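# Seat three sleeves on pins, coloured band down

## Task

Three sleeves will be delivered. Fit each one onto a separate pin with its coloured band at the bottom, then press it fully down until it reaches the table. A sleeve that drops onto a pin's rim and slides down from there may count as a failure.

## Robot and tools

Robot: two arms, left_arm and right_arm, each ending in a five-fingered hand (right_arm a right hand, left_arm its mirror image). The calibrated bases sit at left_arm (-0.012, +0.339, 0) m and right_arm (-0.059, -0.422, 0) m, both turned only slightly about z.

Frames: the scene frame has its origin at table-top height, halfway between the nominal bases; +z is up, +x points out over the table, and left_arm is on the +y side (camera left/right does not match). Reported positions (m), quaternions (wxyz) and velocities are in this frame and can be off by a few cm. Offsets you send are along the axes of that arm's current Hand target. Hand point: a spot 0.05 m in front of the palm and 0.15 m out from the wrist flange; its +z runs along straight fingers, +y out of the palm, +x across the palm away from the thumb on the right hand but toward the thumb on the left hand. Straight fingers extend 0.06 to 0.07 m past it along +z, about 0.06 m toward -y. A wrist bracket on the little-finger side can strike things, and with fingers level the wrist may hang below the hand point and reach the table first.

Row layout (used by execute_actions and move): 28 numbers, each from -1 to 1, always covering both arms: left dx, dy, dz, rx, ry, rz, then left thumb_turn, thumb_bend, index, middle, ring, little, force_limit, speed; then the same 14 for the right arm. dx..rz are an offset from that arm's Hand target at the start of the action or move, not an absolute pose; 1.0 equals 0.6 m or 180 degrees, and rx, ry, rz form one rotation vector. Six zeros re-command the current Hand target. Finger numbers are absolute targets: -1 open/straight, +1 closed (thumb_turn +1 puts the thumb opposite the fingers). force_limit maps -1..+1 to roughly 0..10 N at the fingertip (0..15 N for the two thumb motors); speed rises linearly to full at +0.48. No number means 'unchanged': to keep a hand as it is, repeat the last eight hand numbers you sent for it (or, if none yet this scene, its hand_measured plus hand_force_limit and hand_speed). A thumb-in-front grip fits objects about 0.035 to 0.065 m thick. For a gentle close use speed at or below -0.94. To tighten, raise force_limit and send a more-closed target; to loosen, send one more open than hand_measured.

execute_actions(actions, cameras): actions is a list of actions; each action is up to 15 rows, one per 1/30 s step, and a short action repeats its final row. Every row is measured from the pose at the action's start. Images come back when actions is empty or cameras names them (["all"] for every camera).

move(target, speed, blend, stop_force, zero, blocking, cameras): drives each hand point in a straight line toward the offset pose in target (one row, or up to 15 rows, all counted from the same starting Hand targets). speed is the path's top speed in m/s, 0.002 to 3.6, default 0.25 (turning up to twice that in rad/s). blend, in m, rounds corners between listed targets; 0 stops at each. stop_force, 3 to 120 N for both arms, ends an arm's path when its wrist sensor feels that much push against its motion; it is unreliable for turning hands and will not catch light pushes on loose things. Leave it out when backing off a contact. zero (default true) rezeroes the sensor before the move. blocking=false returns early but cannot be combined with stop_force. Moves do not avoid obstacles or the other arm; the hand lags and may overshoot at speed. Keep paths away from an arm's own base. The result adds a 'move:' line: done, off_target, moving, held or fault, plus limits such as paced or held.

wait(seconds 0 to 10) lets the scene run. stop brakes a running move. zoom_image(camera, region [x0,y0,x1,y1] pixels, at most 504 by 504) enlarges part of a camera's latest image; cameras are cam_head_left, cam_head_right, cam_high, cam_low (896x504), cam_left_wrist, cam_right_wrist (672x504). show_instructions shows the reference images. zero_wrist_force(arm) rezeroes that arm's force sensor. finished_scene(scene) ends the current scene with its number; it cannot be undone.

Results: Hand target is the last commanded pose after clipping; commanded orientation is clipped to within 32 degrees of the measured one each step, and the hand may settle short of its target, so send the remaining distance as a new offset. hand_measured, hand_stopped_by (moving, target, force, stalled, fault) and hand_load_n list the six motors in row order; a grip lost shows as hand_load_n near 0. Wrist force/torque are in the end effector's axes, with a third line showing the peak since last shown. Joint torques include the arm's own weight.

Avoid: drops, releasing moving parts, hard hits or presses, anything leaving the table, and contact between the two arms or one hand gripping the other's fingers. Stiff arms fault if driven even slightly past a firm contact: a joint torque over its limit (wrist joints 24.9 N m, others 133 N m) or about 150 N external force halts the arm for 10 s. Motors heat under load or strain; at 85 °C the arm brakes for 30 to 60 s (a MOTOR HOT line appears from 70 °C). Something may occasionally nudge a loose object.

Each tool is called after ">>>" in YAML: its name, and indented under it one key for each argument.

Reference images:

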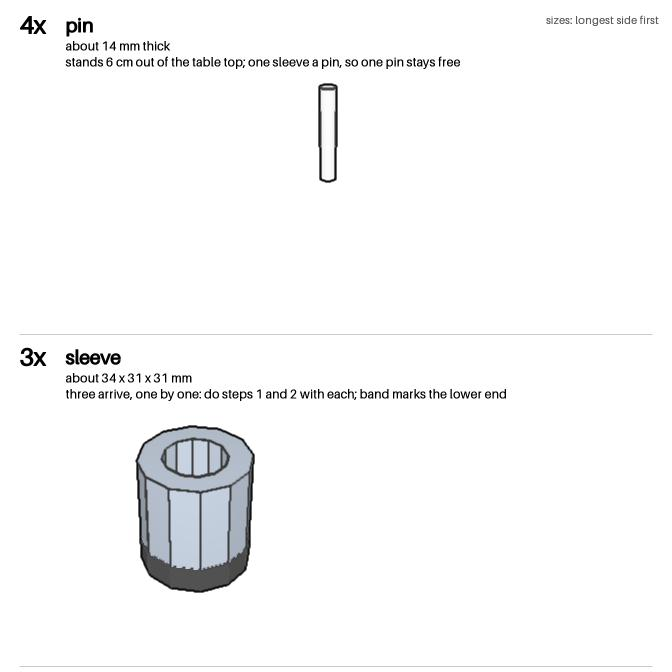

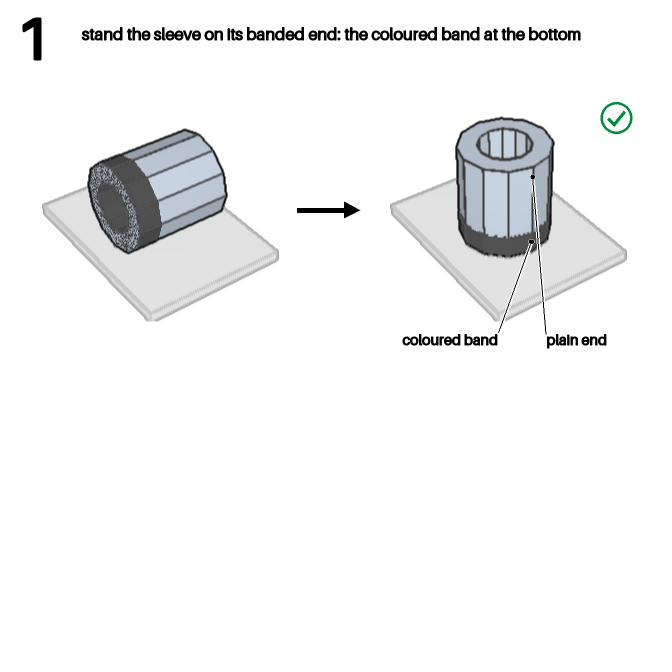

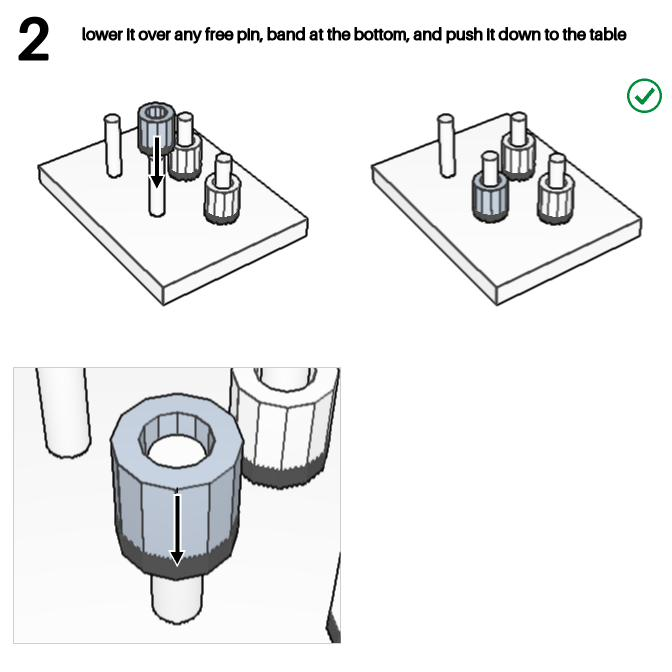

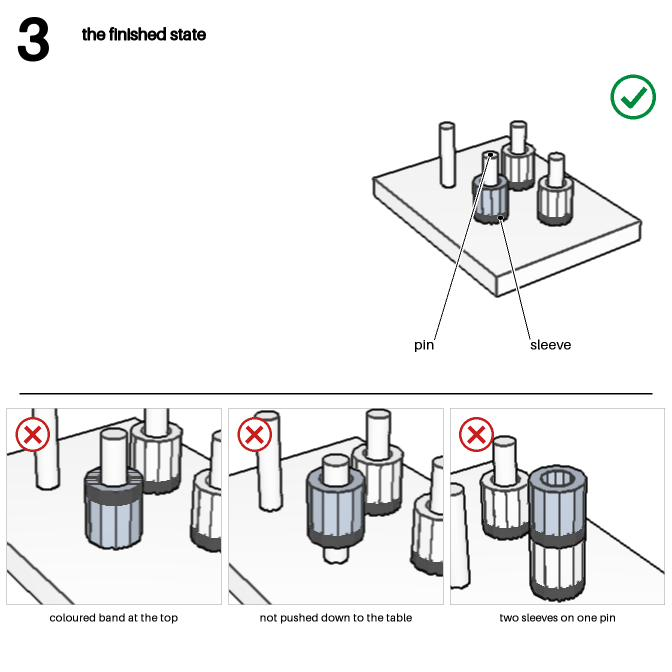

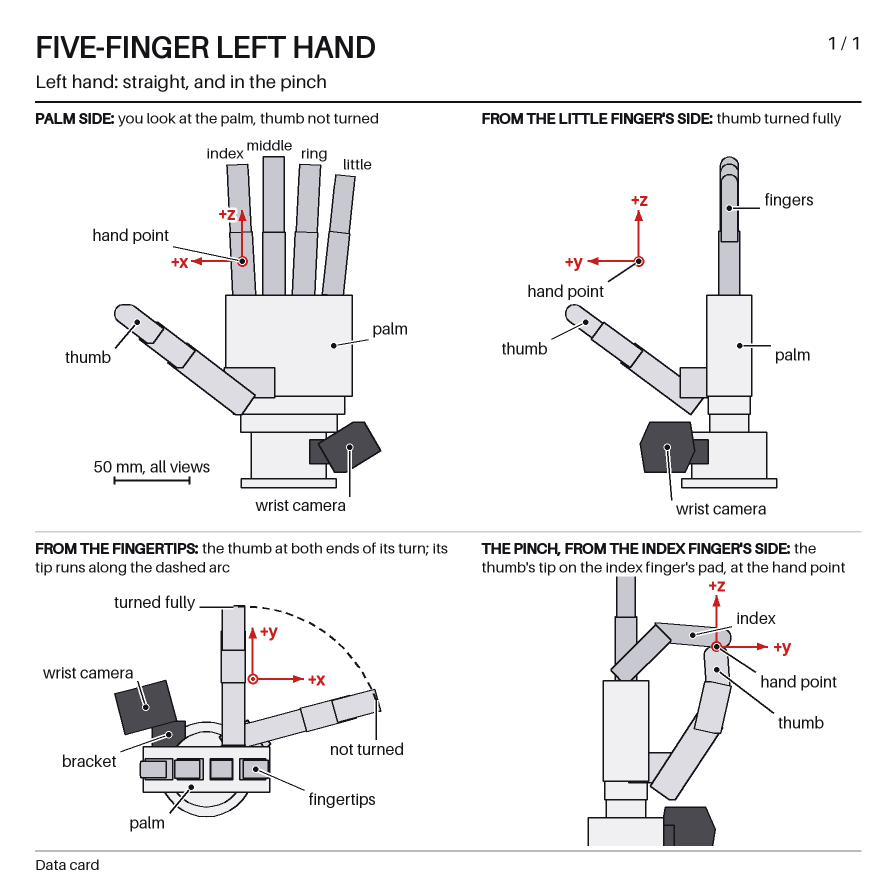

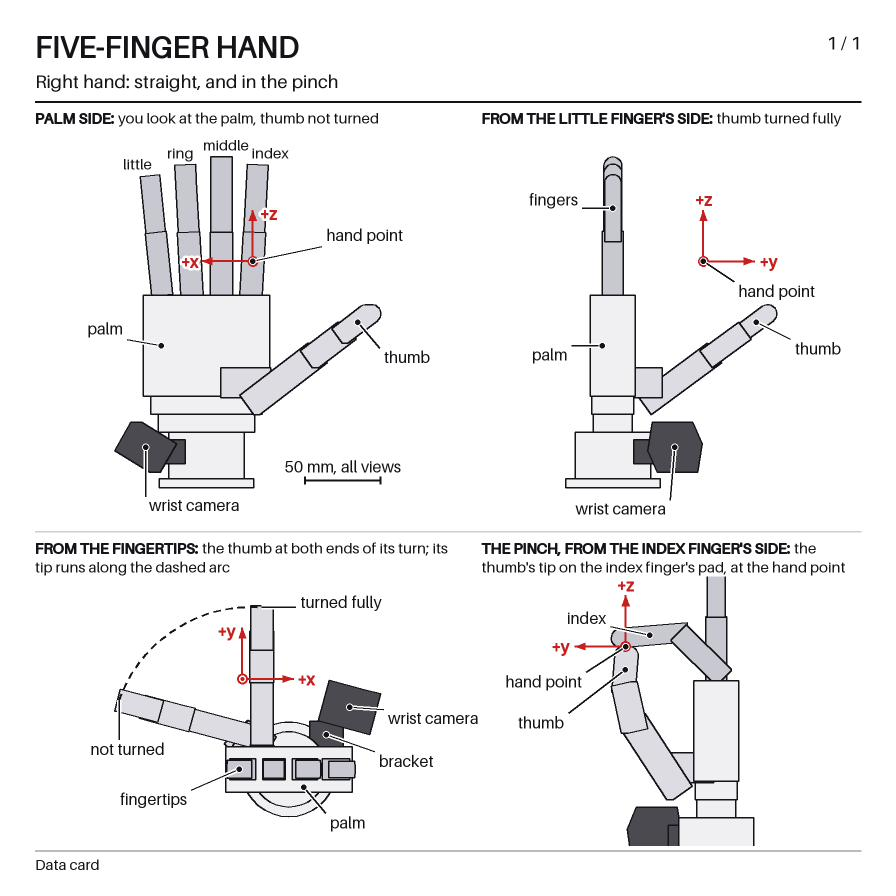

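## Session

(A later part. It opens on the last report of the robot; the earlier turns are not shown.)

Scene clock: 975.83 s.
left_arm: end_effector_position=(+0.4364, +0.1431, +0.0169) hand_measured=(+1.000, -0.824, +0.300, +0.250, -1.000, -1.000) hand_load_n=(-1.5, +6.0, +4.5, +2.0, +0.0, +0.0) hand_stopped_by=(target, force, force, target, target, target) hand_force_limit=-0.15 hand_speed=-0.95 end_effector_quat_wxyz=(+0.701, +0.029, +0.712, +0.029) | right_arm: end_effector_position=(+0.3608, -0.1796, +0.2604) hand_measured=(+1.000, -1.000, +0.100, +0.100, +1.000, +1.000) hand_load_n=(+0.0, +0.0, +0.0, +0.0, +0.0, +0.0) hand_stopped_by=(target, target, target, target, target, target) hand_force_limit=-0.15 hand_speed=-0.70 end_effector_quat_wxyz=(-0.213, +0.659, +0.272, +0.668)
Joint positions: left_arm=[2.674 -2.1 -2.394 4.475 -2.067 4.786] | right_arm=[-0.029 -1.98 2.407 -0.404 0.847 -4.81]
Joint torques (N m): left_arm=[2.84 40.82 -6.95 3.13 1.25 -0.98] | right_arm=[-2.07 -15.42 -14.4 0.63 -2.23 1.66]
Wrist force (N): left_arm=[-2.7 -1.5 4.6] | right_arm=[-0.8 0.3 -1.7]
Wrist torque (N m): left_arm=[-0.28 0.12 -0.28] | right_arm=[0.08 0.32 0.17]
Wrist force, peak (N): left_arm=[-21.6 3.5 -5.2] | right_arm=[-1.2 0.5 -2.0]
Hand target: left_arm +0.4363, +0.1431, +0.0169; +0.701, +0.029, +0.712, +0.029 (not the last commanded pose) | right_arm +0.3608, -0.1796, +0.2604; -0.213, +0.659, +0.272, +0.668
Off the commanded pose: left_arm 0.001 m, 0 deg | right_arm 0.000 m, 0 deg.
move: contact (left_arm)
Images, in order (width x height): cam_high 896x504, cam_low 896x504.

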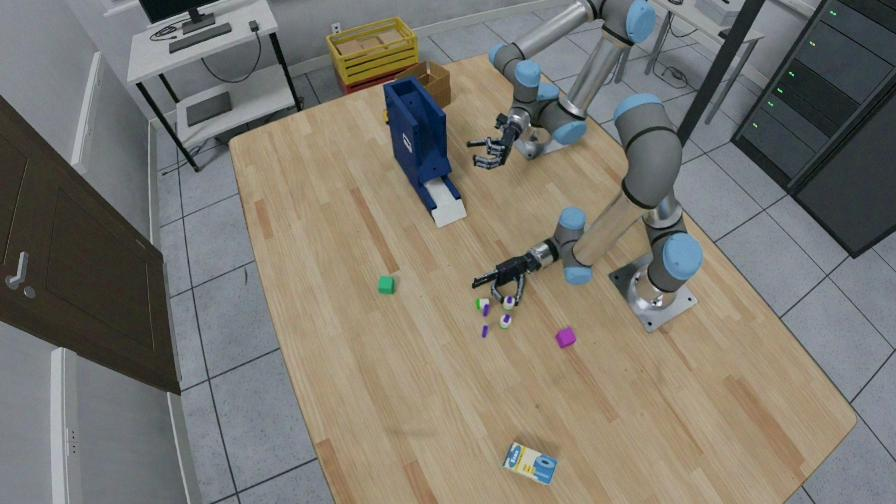

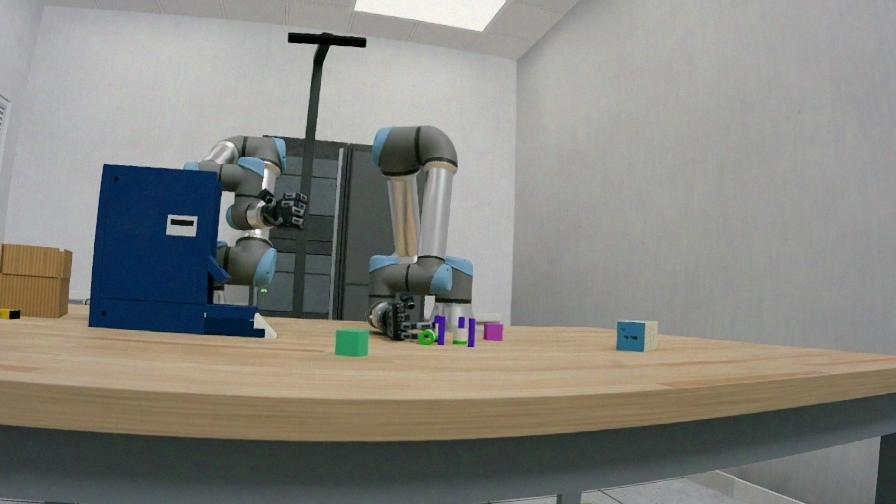

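>>> move:
  target:
    - [-0.0015,0,0,0,0,0,1,-1,0.6,0.25,-1,-1,-0.15,-0.9,0,0,0,0,0,0,1,-1,0.1,0.1,1,1,-0.15,-0.7]
    - [-0.0015,0,0,0,0,0,1,-1,0.1,0.1,-1,-1,-0.15,-0.7,0,0,0,0,0,0,1,-1,0.1,0.1,1,1,-0.15,-0.7]
  speed: 0.1
  cameras: ["cam_high","cam_low","cam_left_wrist"]

>>> zoom_image:
  camera: "cam_low"
  region: [360, 280, 470, 350]

>>> zoom_image:
  camera: "cam_high"
  region: [480, 270, 540, 330]

Scene clock: 982.00 s.
left_arm: end_effector_position=(+0.4363, +0.1430, +0.0178) hand_measured=(+1.000, -1.000, +0.100, +0.100, -1.000, -1.000) hand_load_n=(+0.0, +0.0, +0.0, +0.0, +0.0, +0.0) hand_stopped_by=(target, target, target, target, target, target) hand_force_limit=-0.15 hand_speed=-0.70 end_effector_quat_wxyz=(+0.701, +0.029, +0.712, +0.029) | right_arm: end_effector_position=(+0.3608, -0.1796, +0.2604) hand_measured=(+1.000, -1.000, +0.100, +0.100, +1.000, +1.000) hand_load_n=(+0.0, +0.0, +0.0, +0.0, +0.0, +0.0) hand_stopped_by=(target, target, target, target, target, target) hand_force_limit=-0.15 hand_speed=-0.70 end_effector_quat_wxyz=(-0.213, +0.659, +0.272, +0.668)
Joint positions: left_arm=[2.674 -2.097 -2.394 4.472 -2.067 4.786] | right_arm=[-0.029 -1.98 2.407 -0.404 0.847 -4.81]
Joint torques (N m): left_arm=[-5.91 24.72 18.68 3.72 1.23 -1.54] | right_arm=[-1.98 -15.11 -14.26 0.56 -2.19 1.58]
Wrist force (N): left_arm=[-1.3 0.1 1.8] | right_arm=[-0.9 0.1 -2.0]
Wrist torque (N m): left_arm=[-0.22 0.04 -0.02] | right_arm=[0.06 0.34 0.16]
Wrist force, peak (N): left_arm=[1.2 -5.9 5.3] | right_arm=[-0.8 0.5 -2.1]
Hand target: left_arm +0.4363, +0.1430, +0.0178; +0.701, +0.029, +0.712, +0.029 | right_arm +0.3608, -0.1796, +0.2604; -0.213, +0.659, +0.272, +0.668
Off the commanded pose: left_arm 0.000 m, 0 deg | right_arm 0.000 m, 0 deg.
move: done
Images, in order (width x height): cam_high 896x504, cam_low 896x504, cam_left_wrist 672x504.

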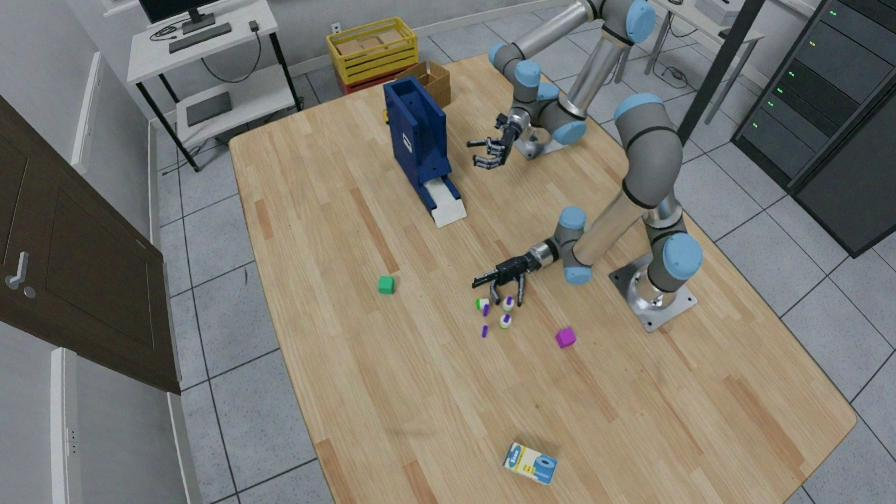

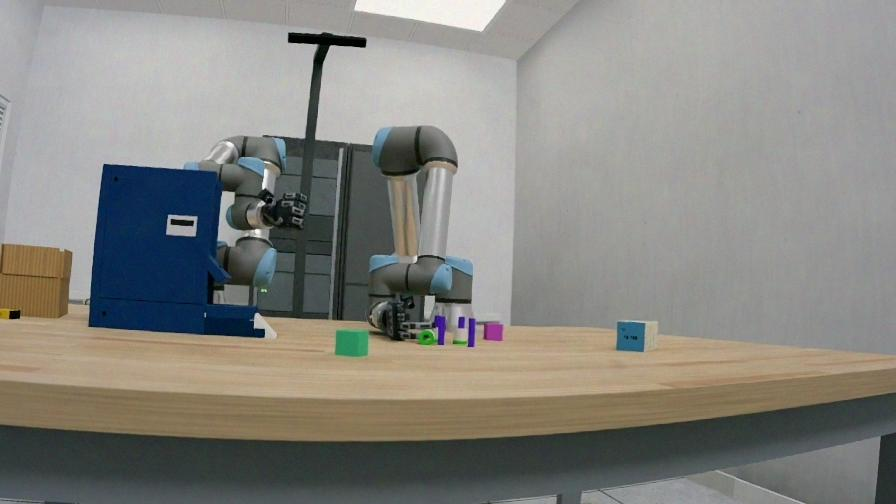

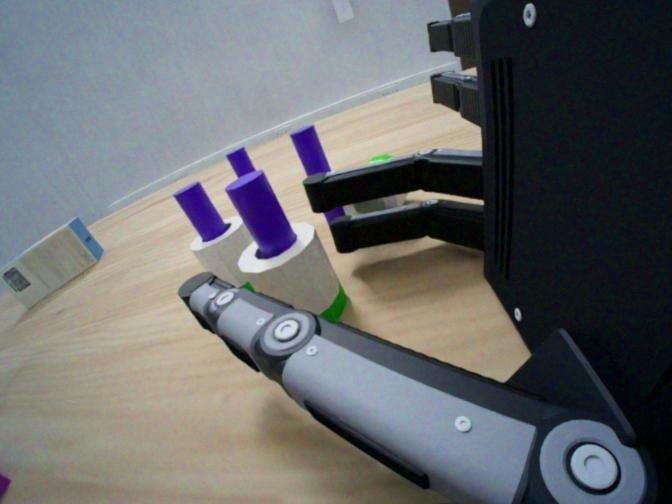

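Scaled by 4.582 from the camera's 896x504 image, which has a finer 1280x720 frame.

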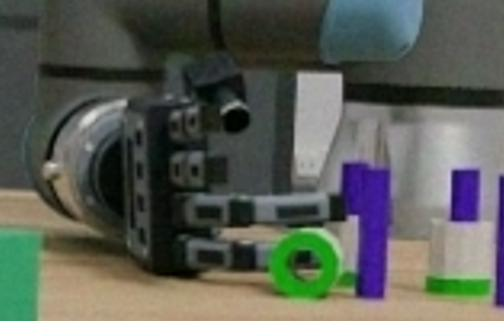

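Scaled by 8.400 from the camera's 896x504 image, which has a finer 1280x720 frame.

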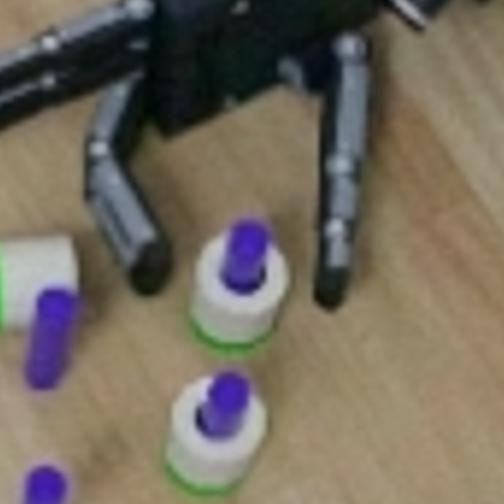

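>>> move:
  target:
    - [-0.0067,-0.0707,-0.0707,0,0,0,1,-1,0.1,0.1,-1,-1,-0.15,-0.7,0,0,0,0,0,0,1,-1,0.1,0.1,1,1,-0.15,-0.7]
    - [-0.3387,-0.043,-0.0764,0,0,0,1,-1,0.1,0.1,-1,-1,-0.15,-0.7,0,0,0,0,0,0,1,-1,0.1,0.1,1,1,-0.15,-0.7]
    - [-0.3136,-0.096,0.051,0.4946,0.2751,0.4777,-1,-1,-1,-1,1,1,-0.15,-0.2,0,0,0,0,0,0,1,-1,0.1,0.1,1,1,-0.15,-0.7]
  speed: [0.08,0.2,0.3]
  blend: [0.008,0.03,0]
  cameras: ["cam_high","cam_head_left","cam_low","cam_left_wrist"]

Scene clock: 1057.80 s.
left_arm: end_effector_position=(+0.4698, +0.0694, +0.2000) hand_measured=(-1.000, -1.000, -1.000, -1.000, +1.000, +1.000) hand_load_n=(+0.5, +0.0, +0.0, +0.0, +0.0, +0.0) hand_stopped_by=(target, target, target, target, target, target) hand_force_limit=-0.15 hand_speed=-0.20 end_effector_quat_wxyz=(-0.018, +0.819, +0.573, +0.022) | right_arm: end_effector_position=(+0.3608, -0.1796, +0.2604) hand_measured=(+1.000, -1.000, +0.100, +0.100, +1.000, +1.000) hand_load_n=(+0.0, +0.0, +0.0, +0.0, +0.0, +0.0) hand_stopped_by=(target, target, target, target, target, target) hand_force_limit=-0.15 hand_speed=-0.70 end_effector_quat_wxyz=(-0.213, +0.659, +0.272, +0.668)
Joint positions: left_arm=[2.82 -2.07 -1.297 1.791 -1.628 6.283] | right_arm=[-0.029 -1.98 2.407 -0.404 0.847 -4.81]
Joint torques (N m): left_arm=[8.96 51.38 8.61 -1.83 -1.4 -1.73] | right_arm=[2.27 -14.54 -14.89 0.25 -1.9 1.46]
Wrist force (N): left_arm=[0.8 0.0 1.1] | right_arm=[-0.9 0.4 -1.8]
Wrist torque (N m): left_arm=[-0.02 -0.01 -0.01] | right_arm=[0.10 0.32 0.17]
Wrist force, peak (N): left_arm=[-2.6 0.4 1.7] | right_arm=[-1.1 0.4 -2.2]
Hand target: left_arm +0.4700, +0.0700, +0.2000; -0.001, +0.853, +0.522, +0.000 | right_arm +0.3608, -0.1796, +0.2604; -0.213, +0.659, +0.272, +0.668
Off the commanded pose: left_arm 0.001 m, 8 deg | right_arm 0.000 m, 0 deg.
joint sent to its limit (left arm) — joint 6 (wrist 3), upper limit. The joint targets are off in orientation, not in position.
move: off_target (left_arm); target 3's new numbers were sent with left_arm's hand 0.001 m and 8 deg from that target
Images, in order (width x height): cam_head_left 896x504, cam_high 896x504, cam_low 896x504, cam_left_wrist 672x504.

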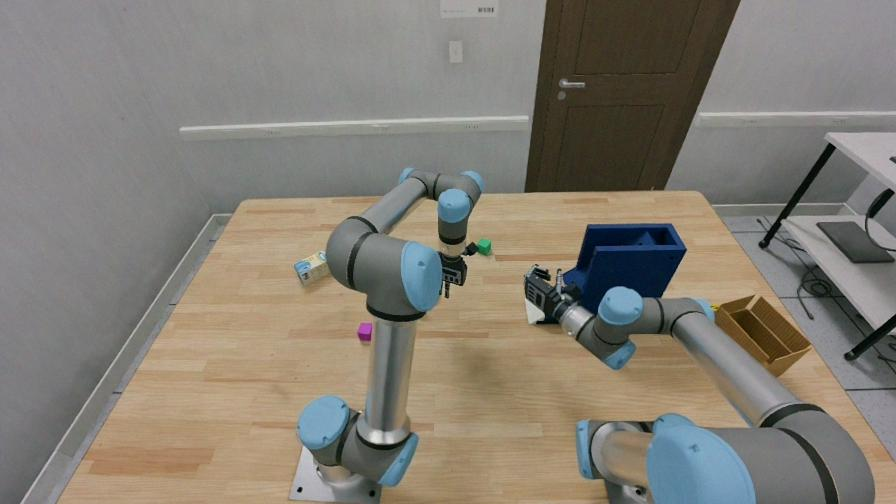

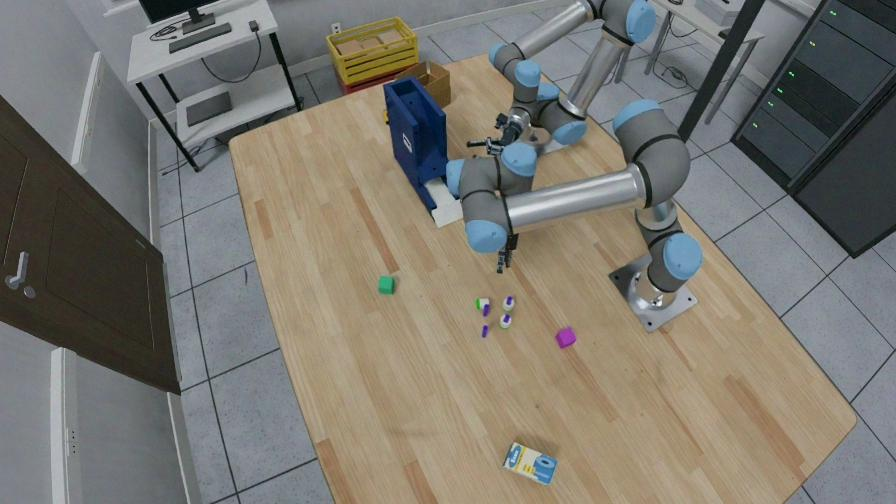

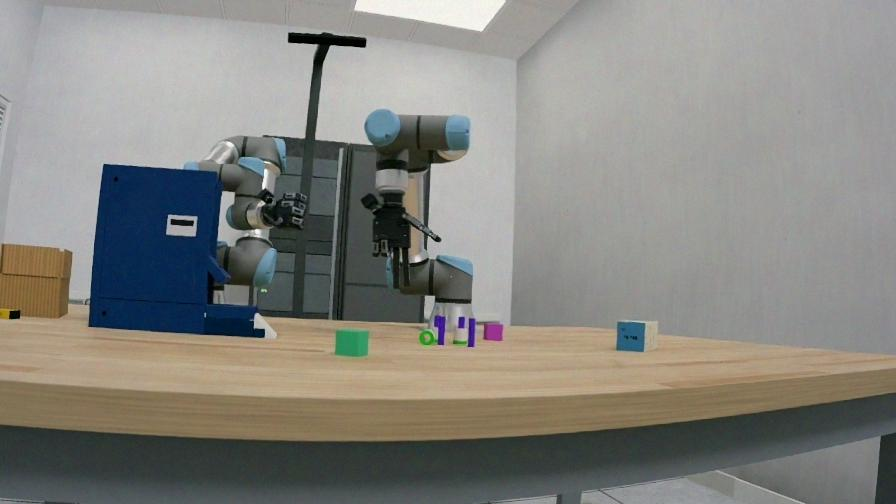

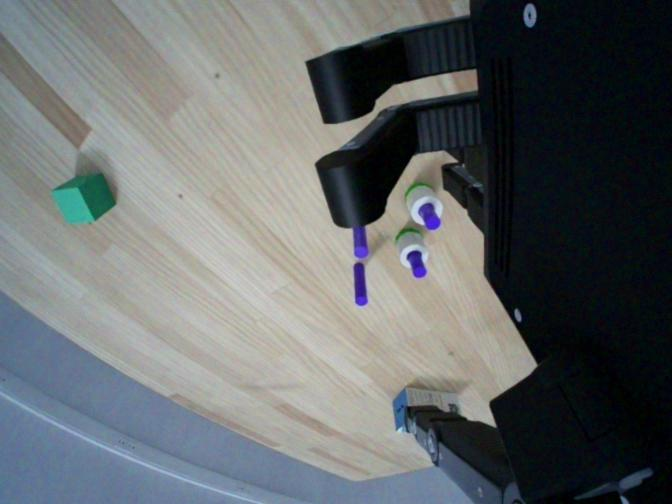

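>>> zoom_image:
  camera: "cam_left_wrist"
  region: [300, 150, 480, 330]

Scaled by 2.800 from the camera's 672x504 image, which has a finer 960x720 frame.

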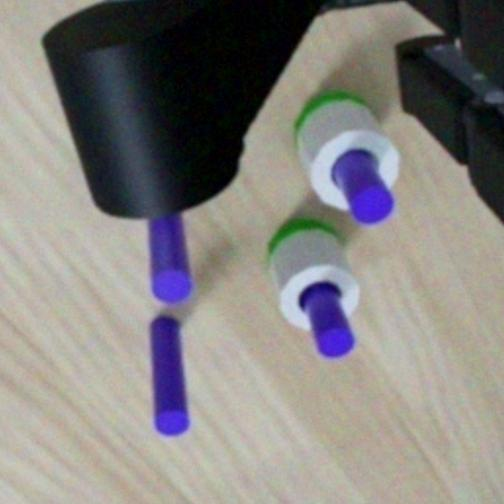

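>>> move:
  target: [0.0214,-0.1046,0,0,0,-0.5,-1,-1,-1,-1,1,1,-0.15,-0.2,0,0,0,0,0,0,1,-1,0.1,0.1,1,1,-0.15,-0.7]
  speed: 0.4

Scene clock: 1096.40 s.
left_arm: end_effector_position=(+0.4201, +0.1100, +0.2001) hand_measured=(-1.000, -1.000, -1.000, -1.000, +1.000, +1.000) hand_load_n=(+0.0, +0.0, +0.0, +0.0, +0.0, +0.0) hand_stopped_by=(target, target, target, target, target, target) hand_force_limit=-0.15 hand_speed=-0.20 end_effector_quat_wxyz=(-0.001, +0.234, +0.972, +0.000) | right_arm: end_effector_position=(+0.3608, -0.1796, +0.2604) hand_measured=(+1.000, -1.000, +0.100, +0.100, +1.000, +1.000) hand_load_n=(+0.5, +0.0, +0.0, +0.0, +0.0, +0.0) hand_stopped_by=(target, target, target, target, target, target) hand_force_limit=-0.15 hand_speed=-0.70 end_effector_quat_wxyz=(-0.213, +0.659, +0.272, +0.668)
Joint positions: left_arm=[2.825 -2.12 -1.213 1.761 -1.571 4.84] | right_arm=[-0.029 -1.98 2.407 -0.404 0.847 -4.81]
Joint torques (N m): left_arm=[-8.17 29.25 19.71 -0.32 -1.58 -1.91] | right_arm=[2.85 -14.24 -14.93 0.08 -1.75 1.27]
Wrist force (N): left_arm=[0.7 -0.3 1.0] | right_arm=[-0.9 0.5 -1.6]
Wrist torque (N m): left_arm=[-0.09 -0.01 -0.02] | right_arm=[0.10 0.34 0.16]
Wrist force, peak (N): left_arm=[1.3 -0.2 1.3] | right_arm=[-0.8 0.6 -2.2]
Hand target: left_arm +0.4200, +0.1100, +0.2001; -0.001, +0.234, +0.972, +0.000 | right_arm +0.3608, -0.1796, +0.2604; -0.213, +0.659, +0.272, +0.668
Off the commanded pose: left_arm 0.000 m, 0 deg | right_arm 0.000 m, 0 deg.
move: done

>>> move:
  target: [0.0685,0.0453,0.0667,0,0,-0.5172,-1,-1,-1,-1,1,1,-0.15,-0.2,0,0,0,0,0,0,1,-1,0.1,0.1,1,1,-0.15,-0.7]
  speed: 0.35
  cameras: ["cam_high","cam_head_left","cam_low","cam_left_wrist"]

>>> zoom_image:
  camera: "cam_high"
  region: [470, 260, 530, 335]

>>> zoom_image:
  camera: "cam_low"
  region: [405, 260, 485, 350]

>>> zoom_image:
  camera: "cam_head_left"
  region: [390, 250, 460, 320]

Scene clock: 1103.13 s.
left_arm: end_effector_position=(+0.3958, +0.1530, +0.1602) hand_measured=(-1.000, -1.000, -1.000, -1.000, +1.000, +1.000) hand_load_n=(+0.0, +0.0, +0.0, +0.0, +0.0, +0.0) hand_stopped_by=(target, target, target, target, target, target) hand_force_limit=-0.15 hand_speed=-0.20 end_effector_quat_wxyz=(+0.000, -0.545, +0.839, +0.001) | right_arm: end_effector_position=(+0.3608, -0.1796, +0.2604) hand_measured=(+1.000, -1.000, +0.100, +0.100, +1.000, +1.000) hand_load_n=(+0.0, +0.0, +0.0, +0.0, +0.0, +0.0) hand_stopped_by=(target, target, target, target, target, target) hand_force_limit=-0.15 hand_speed=-0.70 end_effector_quat_wxyz=(-0.213, +0.659, +0.272, +0.668)
Joint positions: left_arm=[3.067 -2.107 -1.339 1.874 -1.572 3.458] | right_arm=[-0.029 -1.98 2.407 -0.404 0.847 -4.81]
Joint torques (N m): left_arm=[-8.47 25.79 29.75 -5.39 -1.09 -2.07] | right_arm=[2.77 -14.32 -15.35 0.05 -1.84 1.39]
Wrist force (N): left_arm=[0.7 -0.3 1.1] | right_arm=[-0.7 0.6 -1.8]
Wrist torque (N m): left_arm=[-0.06 -0.01 -0.01] | right_arm=[0.12 0.33 0.18]
Wrist force, peak (N): left_arm=[0.7 -0.4 1.5] | right_arm=[-1.0 0.5 -2.1]
Hand target: left_arm +0.3958, +0.1530, +0.1602; +0.000, -0.545, +0.839, +0.001 | right_arm +0.3608, -0.1796, +0.2604; -0.213, +0.659, +0.272, +0.668
Off the commanded pose: left_arm 0.000 m, 0 deg | right_arm 0.000 m, 0 deg.
move: done
Images, in order (width x height): cam_head_left 896x504, cam_high 896x504, cam_low 896x504, cam_left_wrist 672x504.

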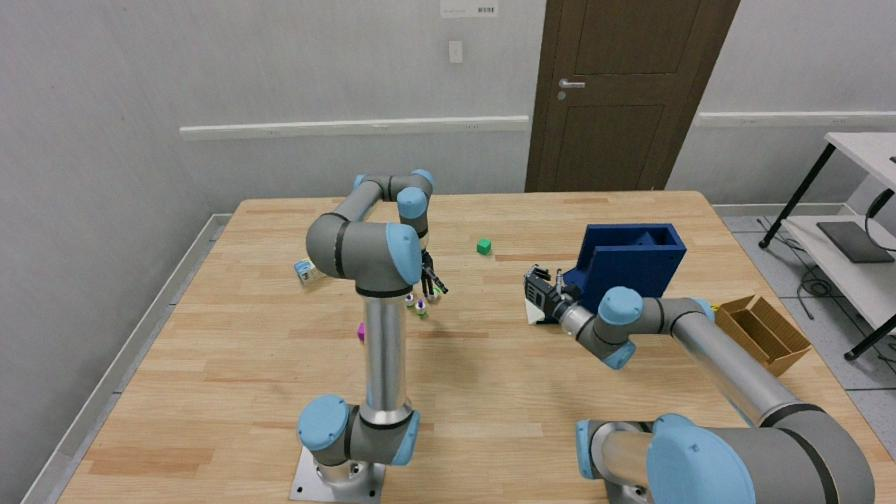

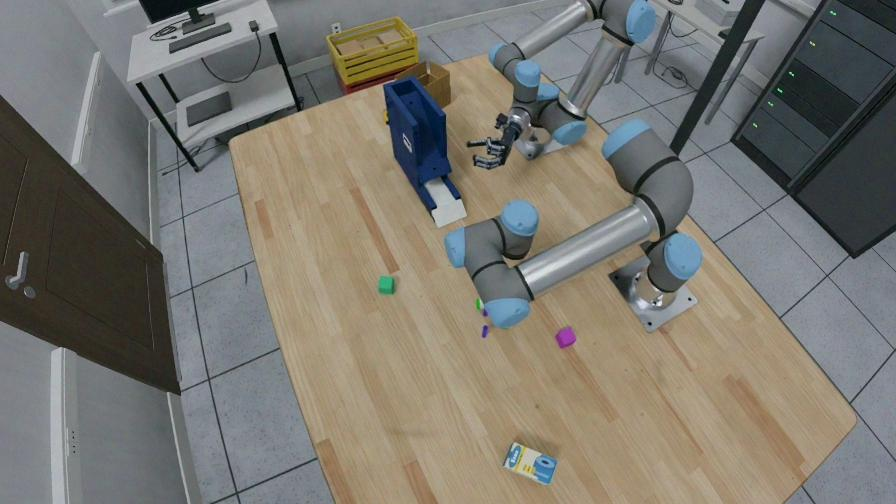

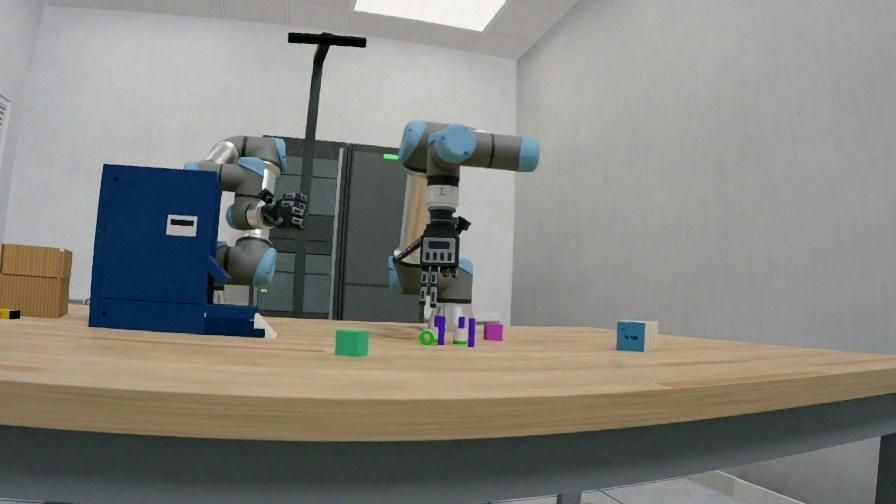

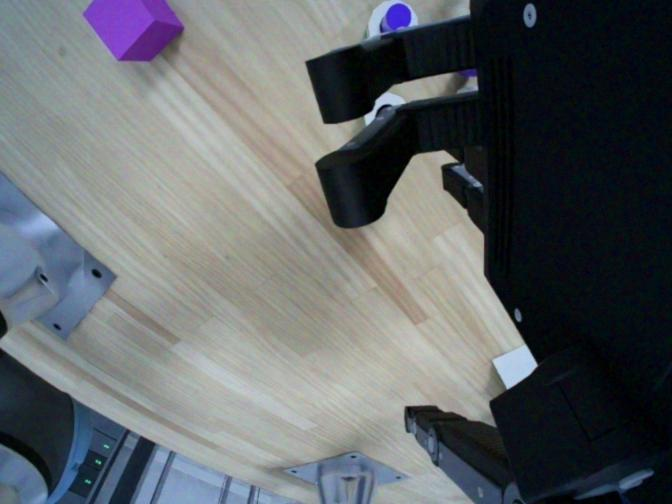

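Scaled by 6.720 from the camera's 896x504 image, which has a finer 1280x720 frame.

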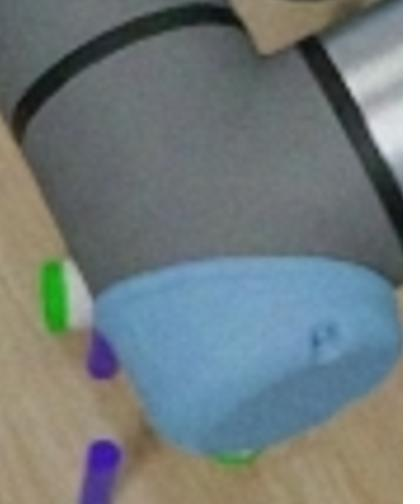

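Scaled by 5.600 from the camera's 896x504 image, which has a finer 1280x720 frame.

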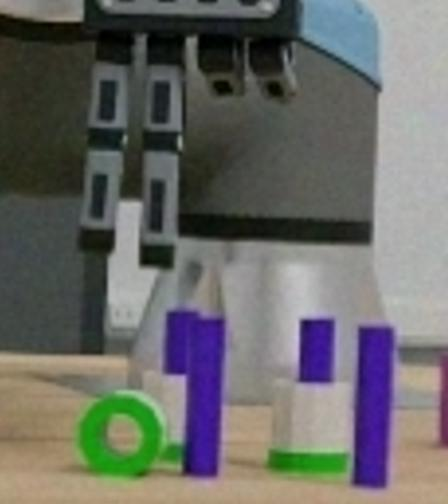

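Scaled by 7.200 from the camera's 896x504 image, which has a finer 1280x720 frame.

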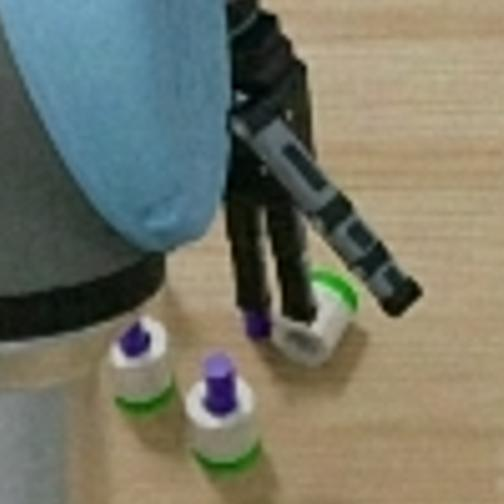

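>>> zoom_image:
  camera: "cam_left_wrist"
  region: [300, 0, 490, 240]

>>> zoom_image:
  camera: "cam_head_left"
  region: [400, 270, 460, 320]

Scaled by 2.100 from the camera's 672x504 image, which has a finer 960x720 frame.

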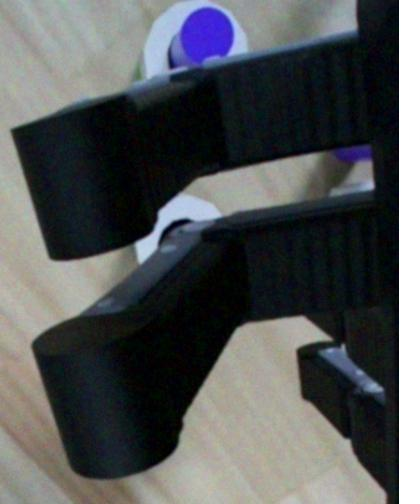

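Scaled by 8.400 from the camera's 896x504 image, which has a finer 1280x720 frame.

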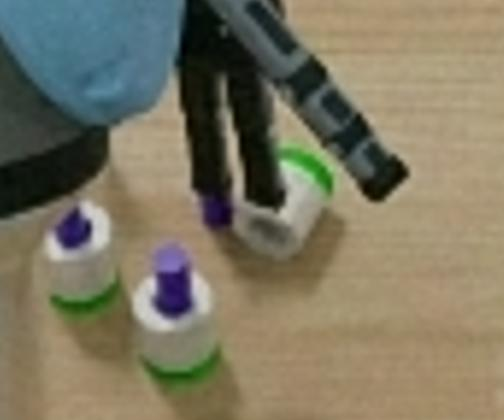

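>>> move:
  target: [-0.0133,-0.0256,0.0667,0,0,0,-1,-1,-1,-1,1,1,-0.15,-0.2,0,0,0,0,0,0,1,-1,0.1,0.1,1,1,-0.15,-0.7]
  speed: 0.12
  stop_force: 6
  cameras: ["cam_high","cam_head_left","cam_head_right","cam_low","cam_left_wrist"]

>>> zoom_image:
  camera: "cam_low"
  region: [405, 280, 475, 350]

>>> zoom_image:
  camera: "cam_head_left"
  region: [400, 270, 460, 320]

>>> zoom_image:
  camera: "cam_head_right"
  region: [390, 265, 460, 325]

Scene clock: 1126.33 s.
left_arm: end_effector_position=(+0.4130, +0.1541, +0.1201) hand_measured=(-1.000, -1.000, -1.000, -1.000, +1.000, +1.000) hand_load_n=(+0.0, +0.0, +0.0, +0.0, +0.0, +0.0) hand_stopped_by=(target, target, target, target, target, target) hand_force_limit=-0.15 hand_speed=-0.20 end_effector_quat_wxyz=(+0.000, -0.545, +0.839, +0.001) | right_arm: end_effector_position=(+0.3608, -0.1796, +0.2604) hand_measured=(+1.000, -1.000, +0.100, +0.100, +1.000, +1.000) hand_load_n=(+0.5, +0.0, +0.0, +0.0, +0.0, +0.0) hand_stopped_by=(target, target, target, target, target, target) hand_force_limit=-0.15 hand_speed=-0.70 end_effector_quat_wxyz=(-0.213, +0.659, +0.272, +0.668)
Joint positions: left_arm=[3.073 -2.177 -1.335 1.939 -1.572 3.464] | right_arm=[-0.029 -1.98 2.407 -0.404 0.847 -4.81]
Joint torques (N m): left_arm=[-6.35 55.81 3.76 -4.25 -0.06 -2.34] | right_arm=[2.51 -13.52 -15.66 -0.11 -1.67 1.31]
Wrist force (N): left_arm=[0.5 0.0 0.9] | right_arm=[-0.7 0.4 -1.8]
Wrist torque (N m): left_arm=[-0.02 0.00 -0.03] | right_arm=[0.10 0.33 0.17]
Wrist force, peak (N): left_arm=[0.4 -0.6 2.0] | right_arm=[-0.9 0.3 -2.2]
Hand target: left_arm +0.4130, +0.1541, +0.1201; +0.000, -0.545, +0.839, +0.001 | right_arm +0.3608, -0.1796, +0.2604; -0.213, +0.659, +0.272, +0.668
Off the commanded pose: left_arm 0.000 m, 0 deg | right_arm 0.000 m, 0 deg.
move: done
Images, in order (width x height): cam_head_left 896x504, cam_head_right 896x504, cam_high 896x504, cam_low 896x504, cam_left_wrist 672x504.

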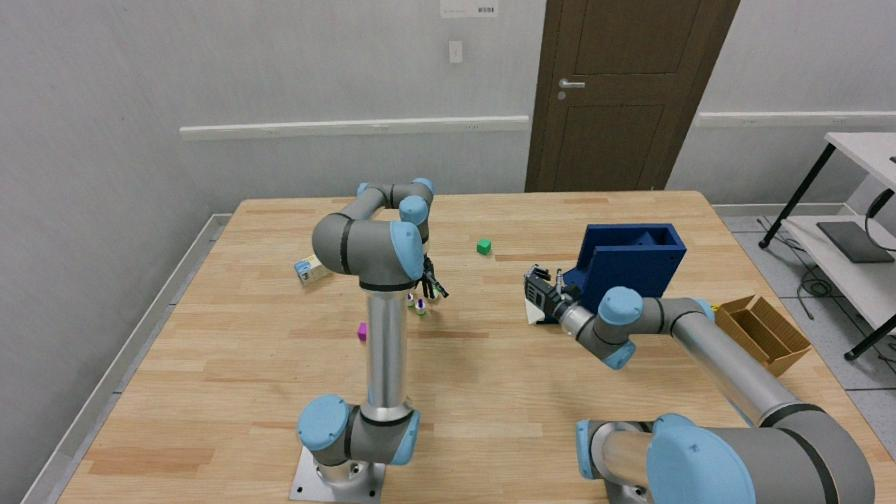

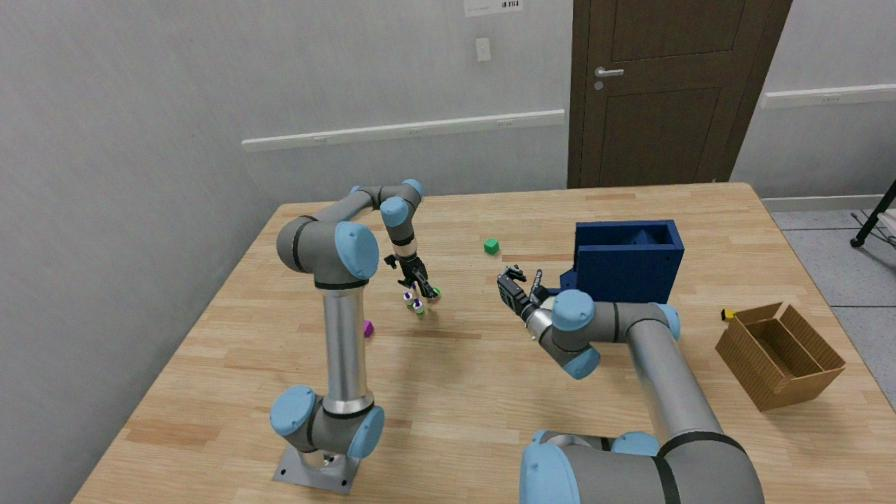

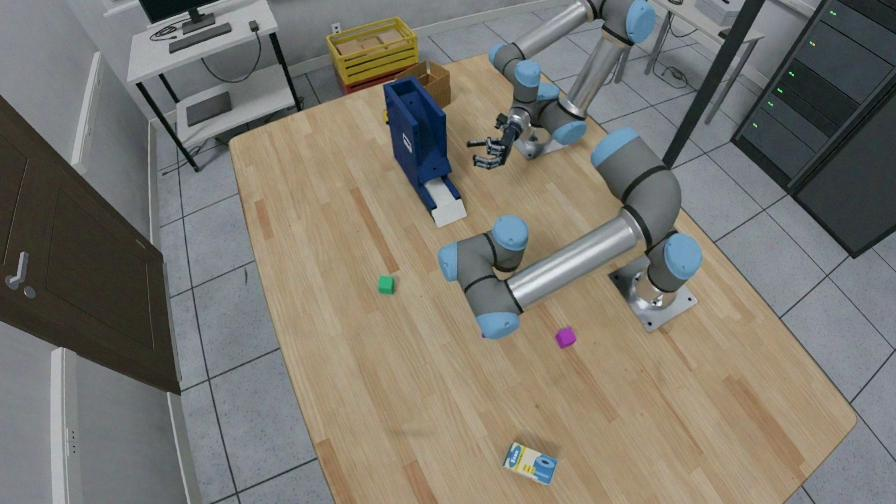

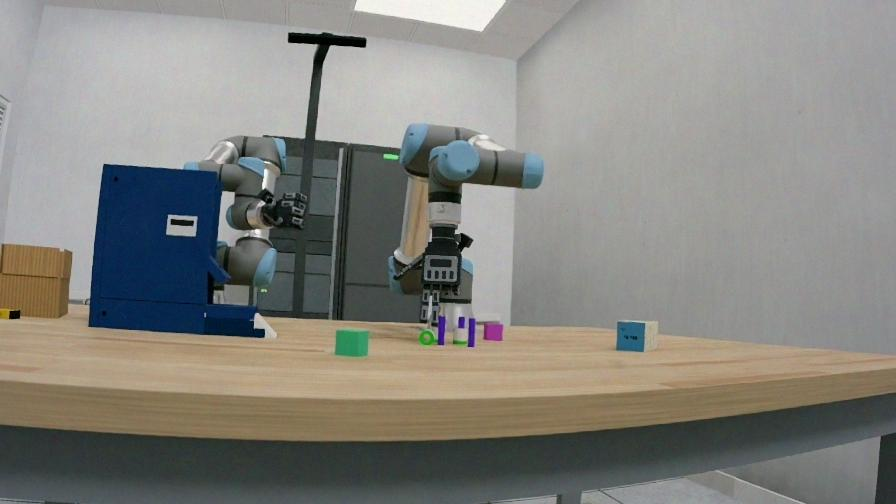

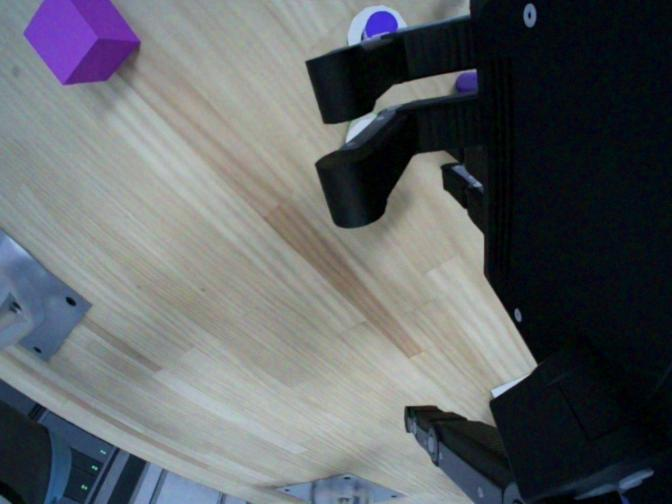

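Scaled by 7.200 from the camera's 896x504 image, which has a finer 1280x720 frame.

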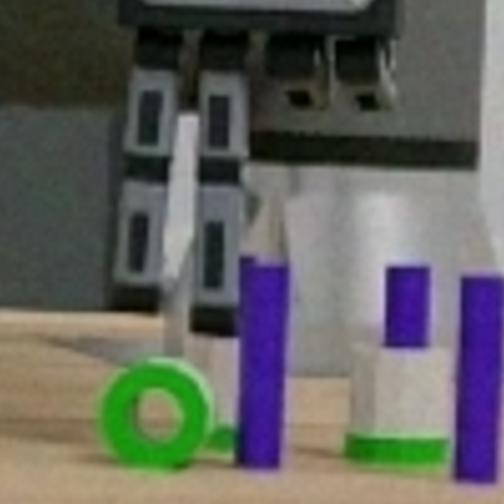

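Scaled by 8.400 from the camera's 896x504 image, which has a finer 1280x720 frame.

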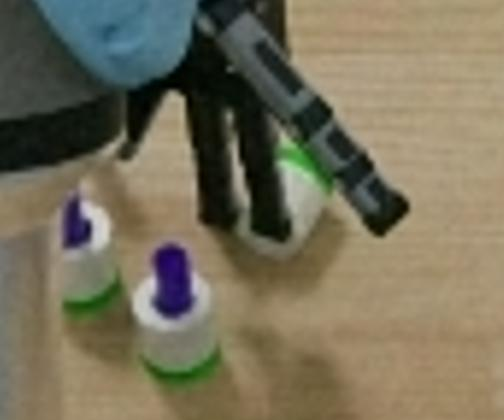

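Scaled by 7.200 from the camera's 896x504 image, which has a finer 1280x720 frame.

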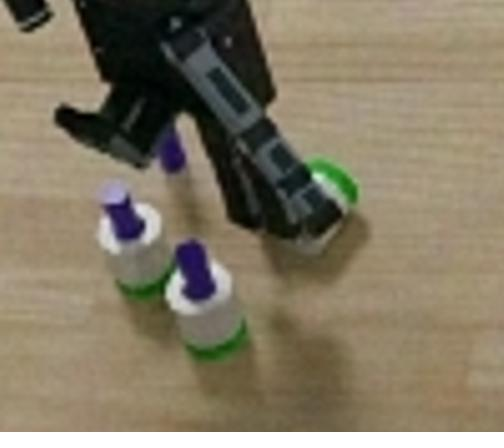

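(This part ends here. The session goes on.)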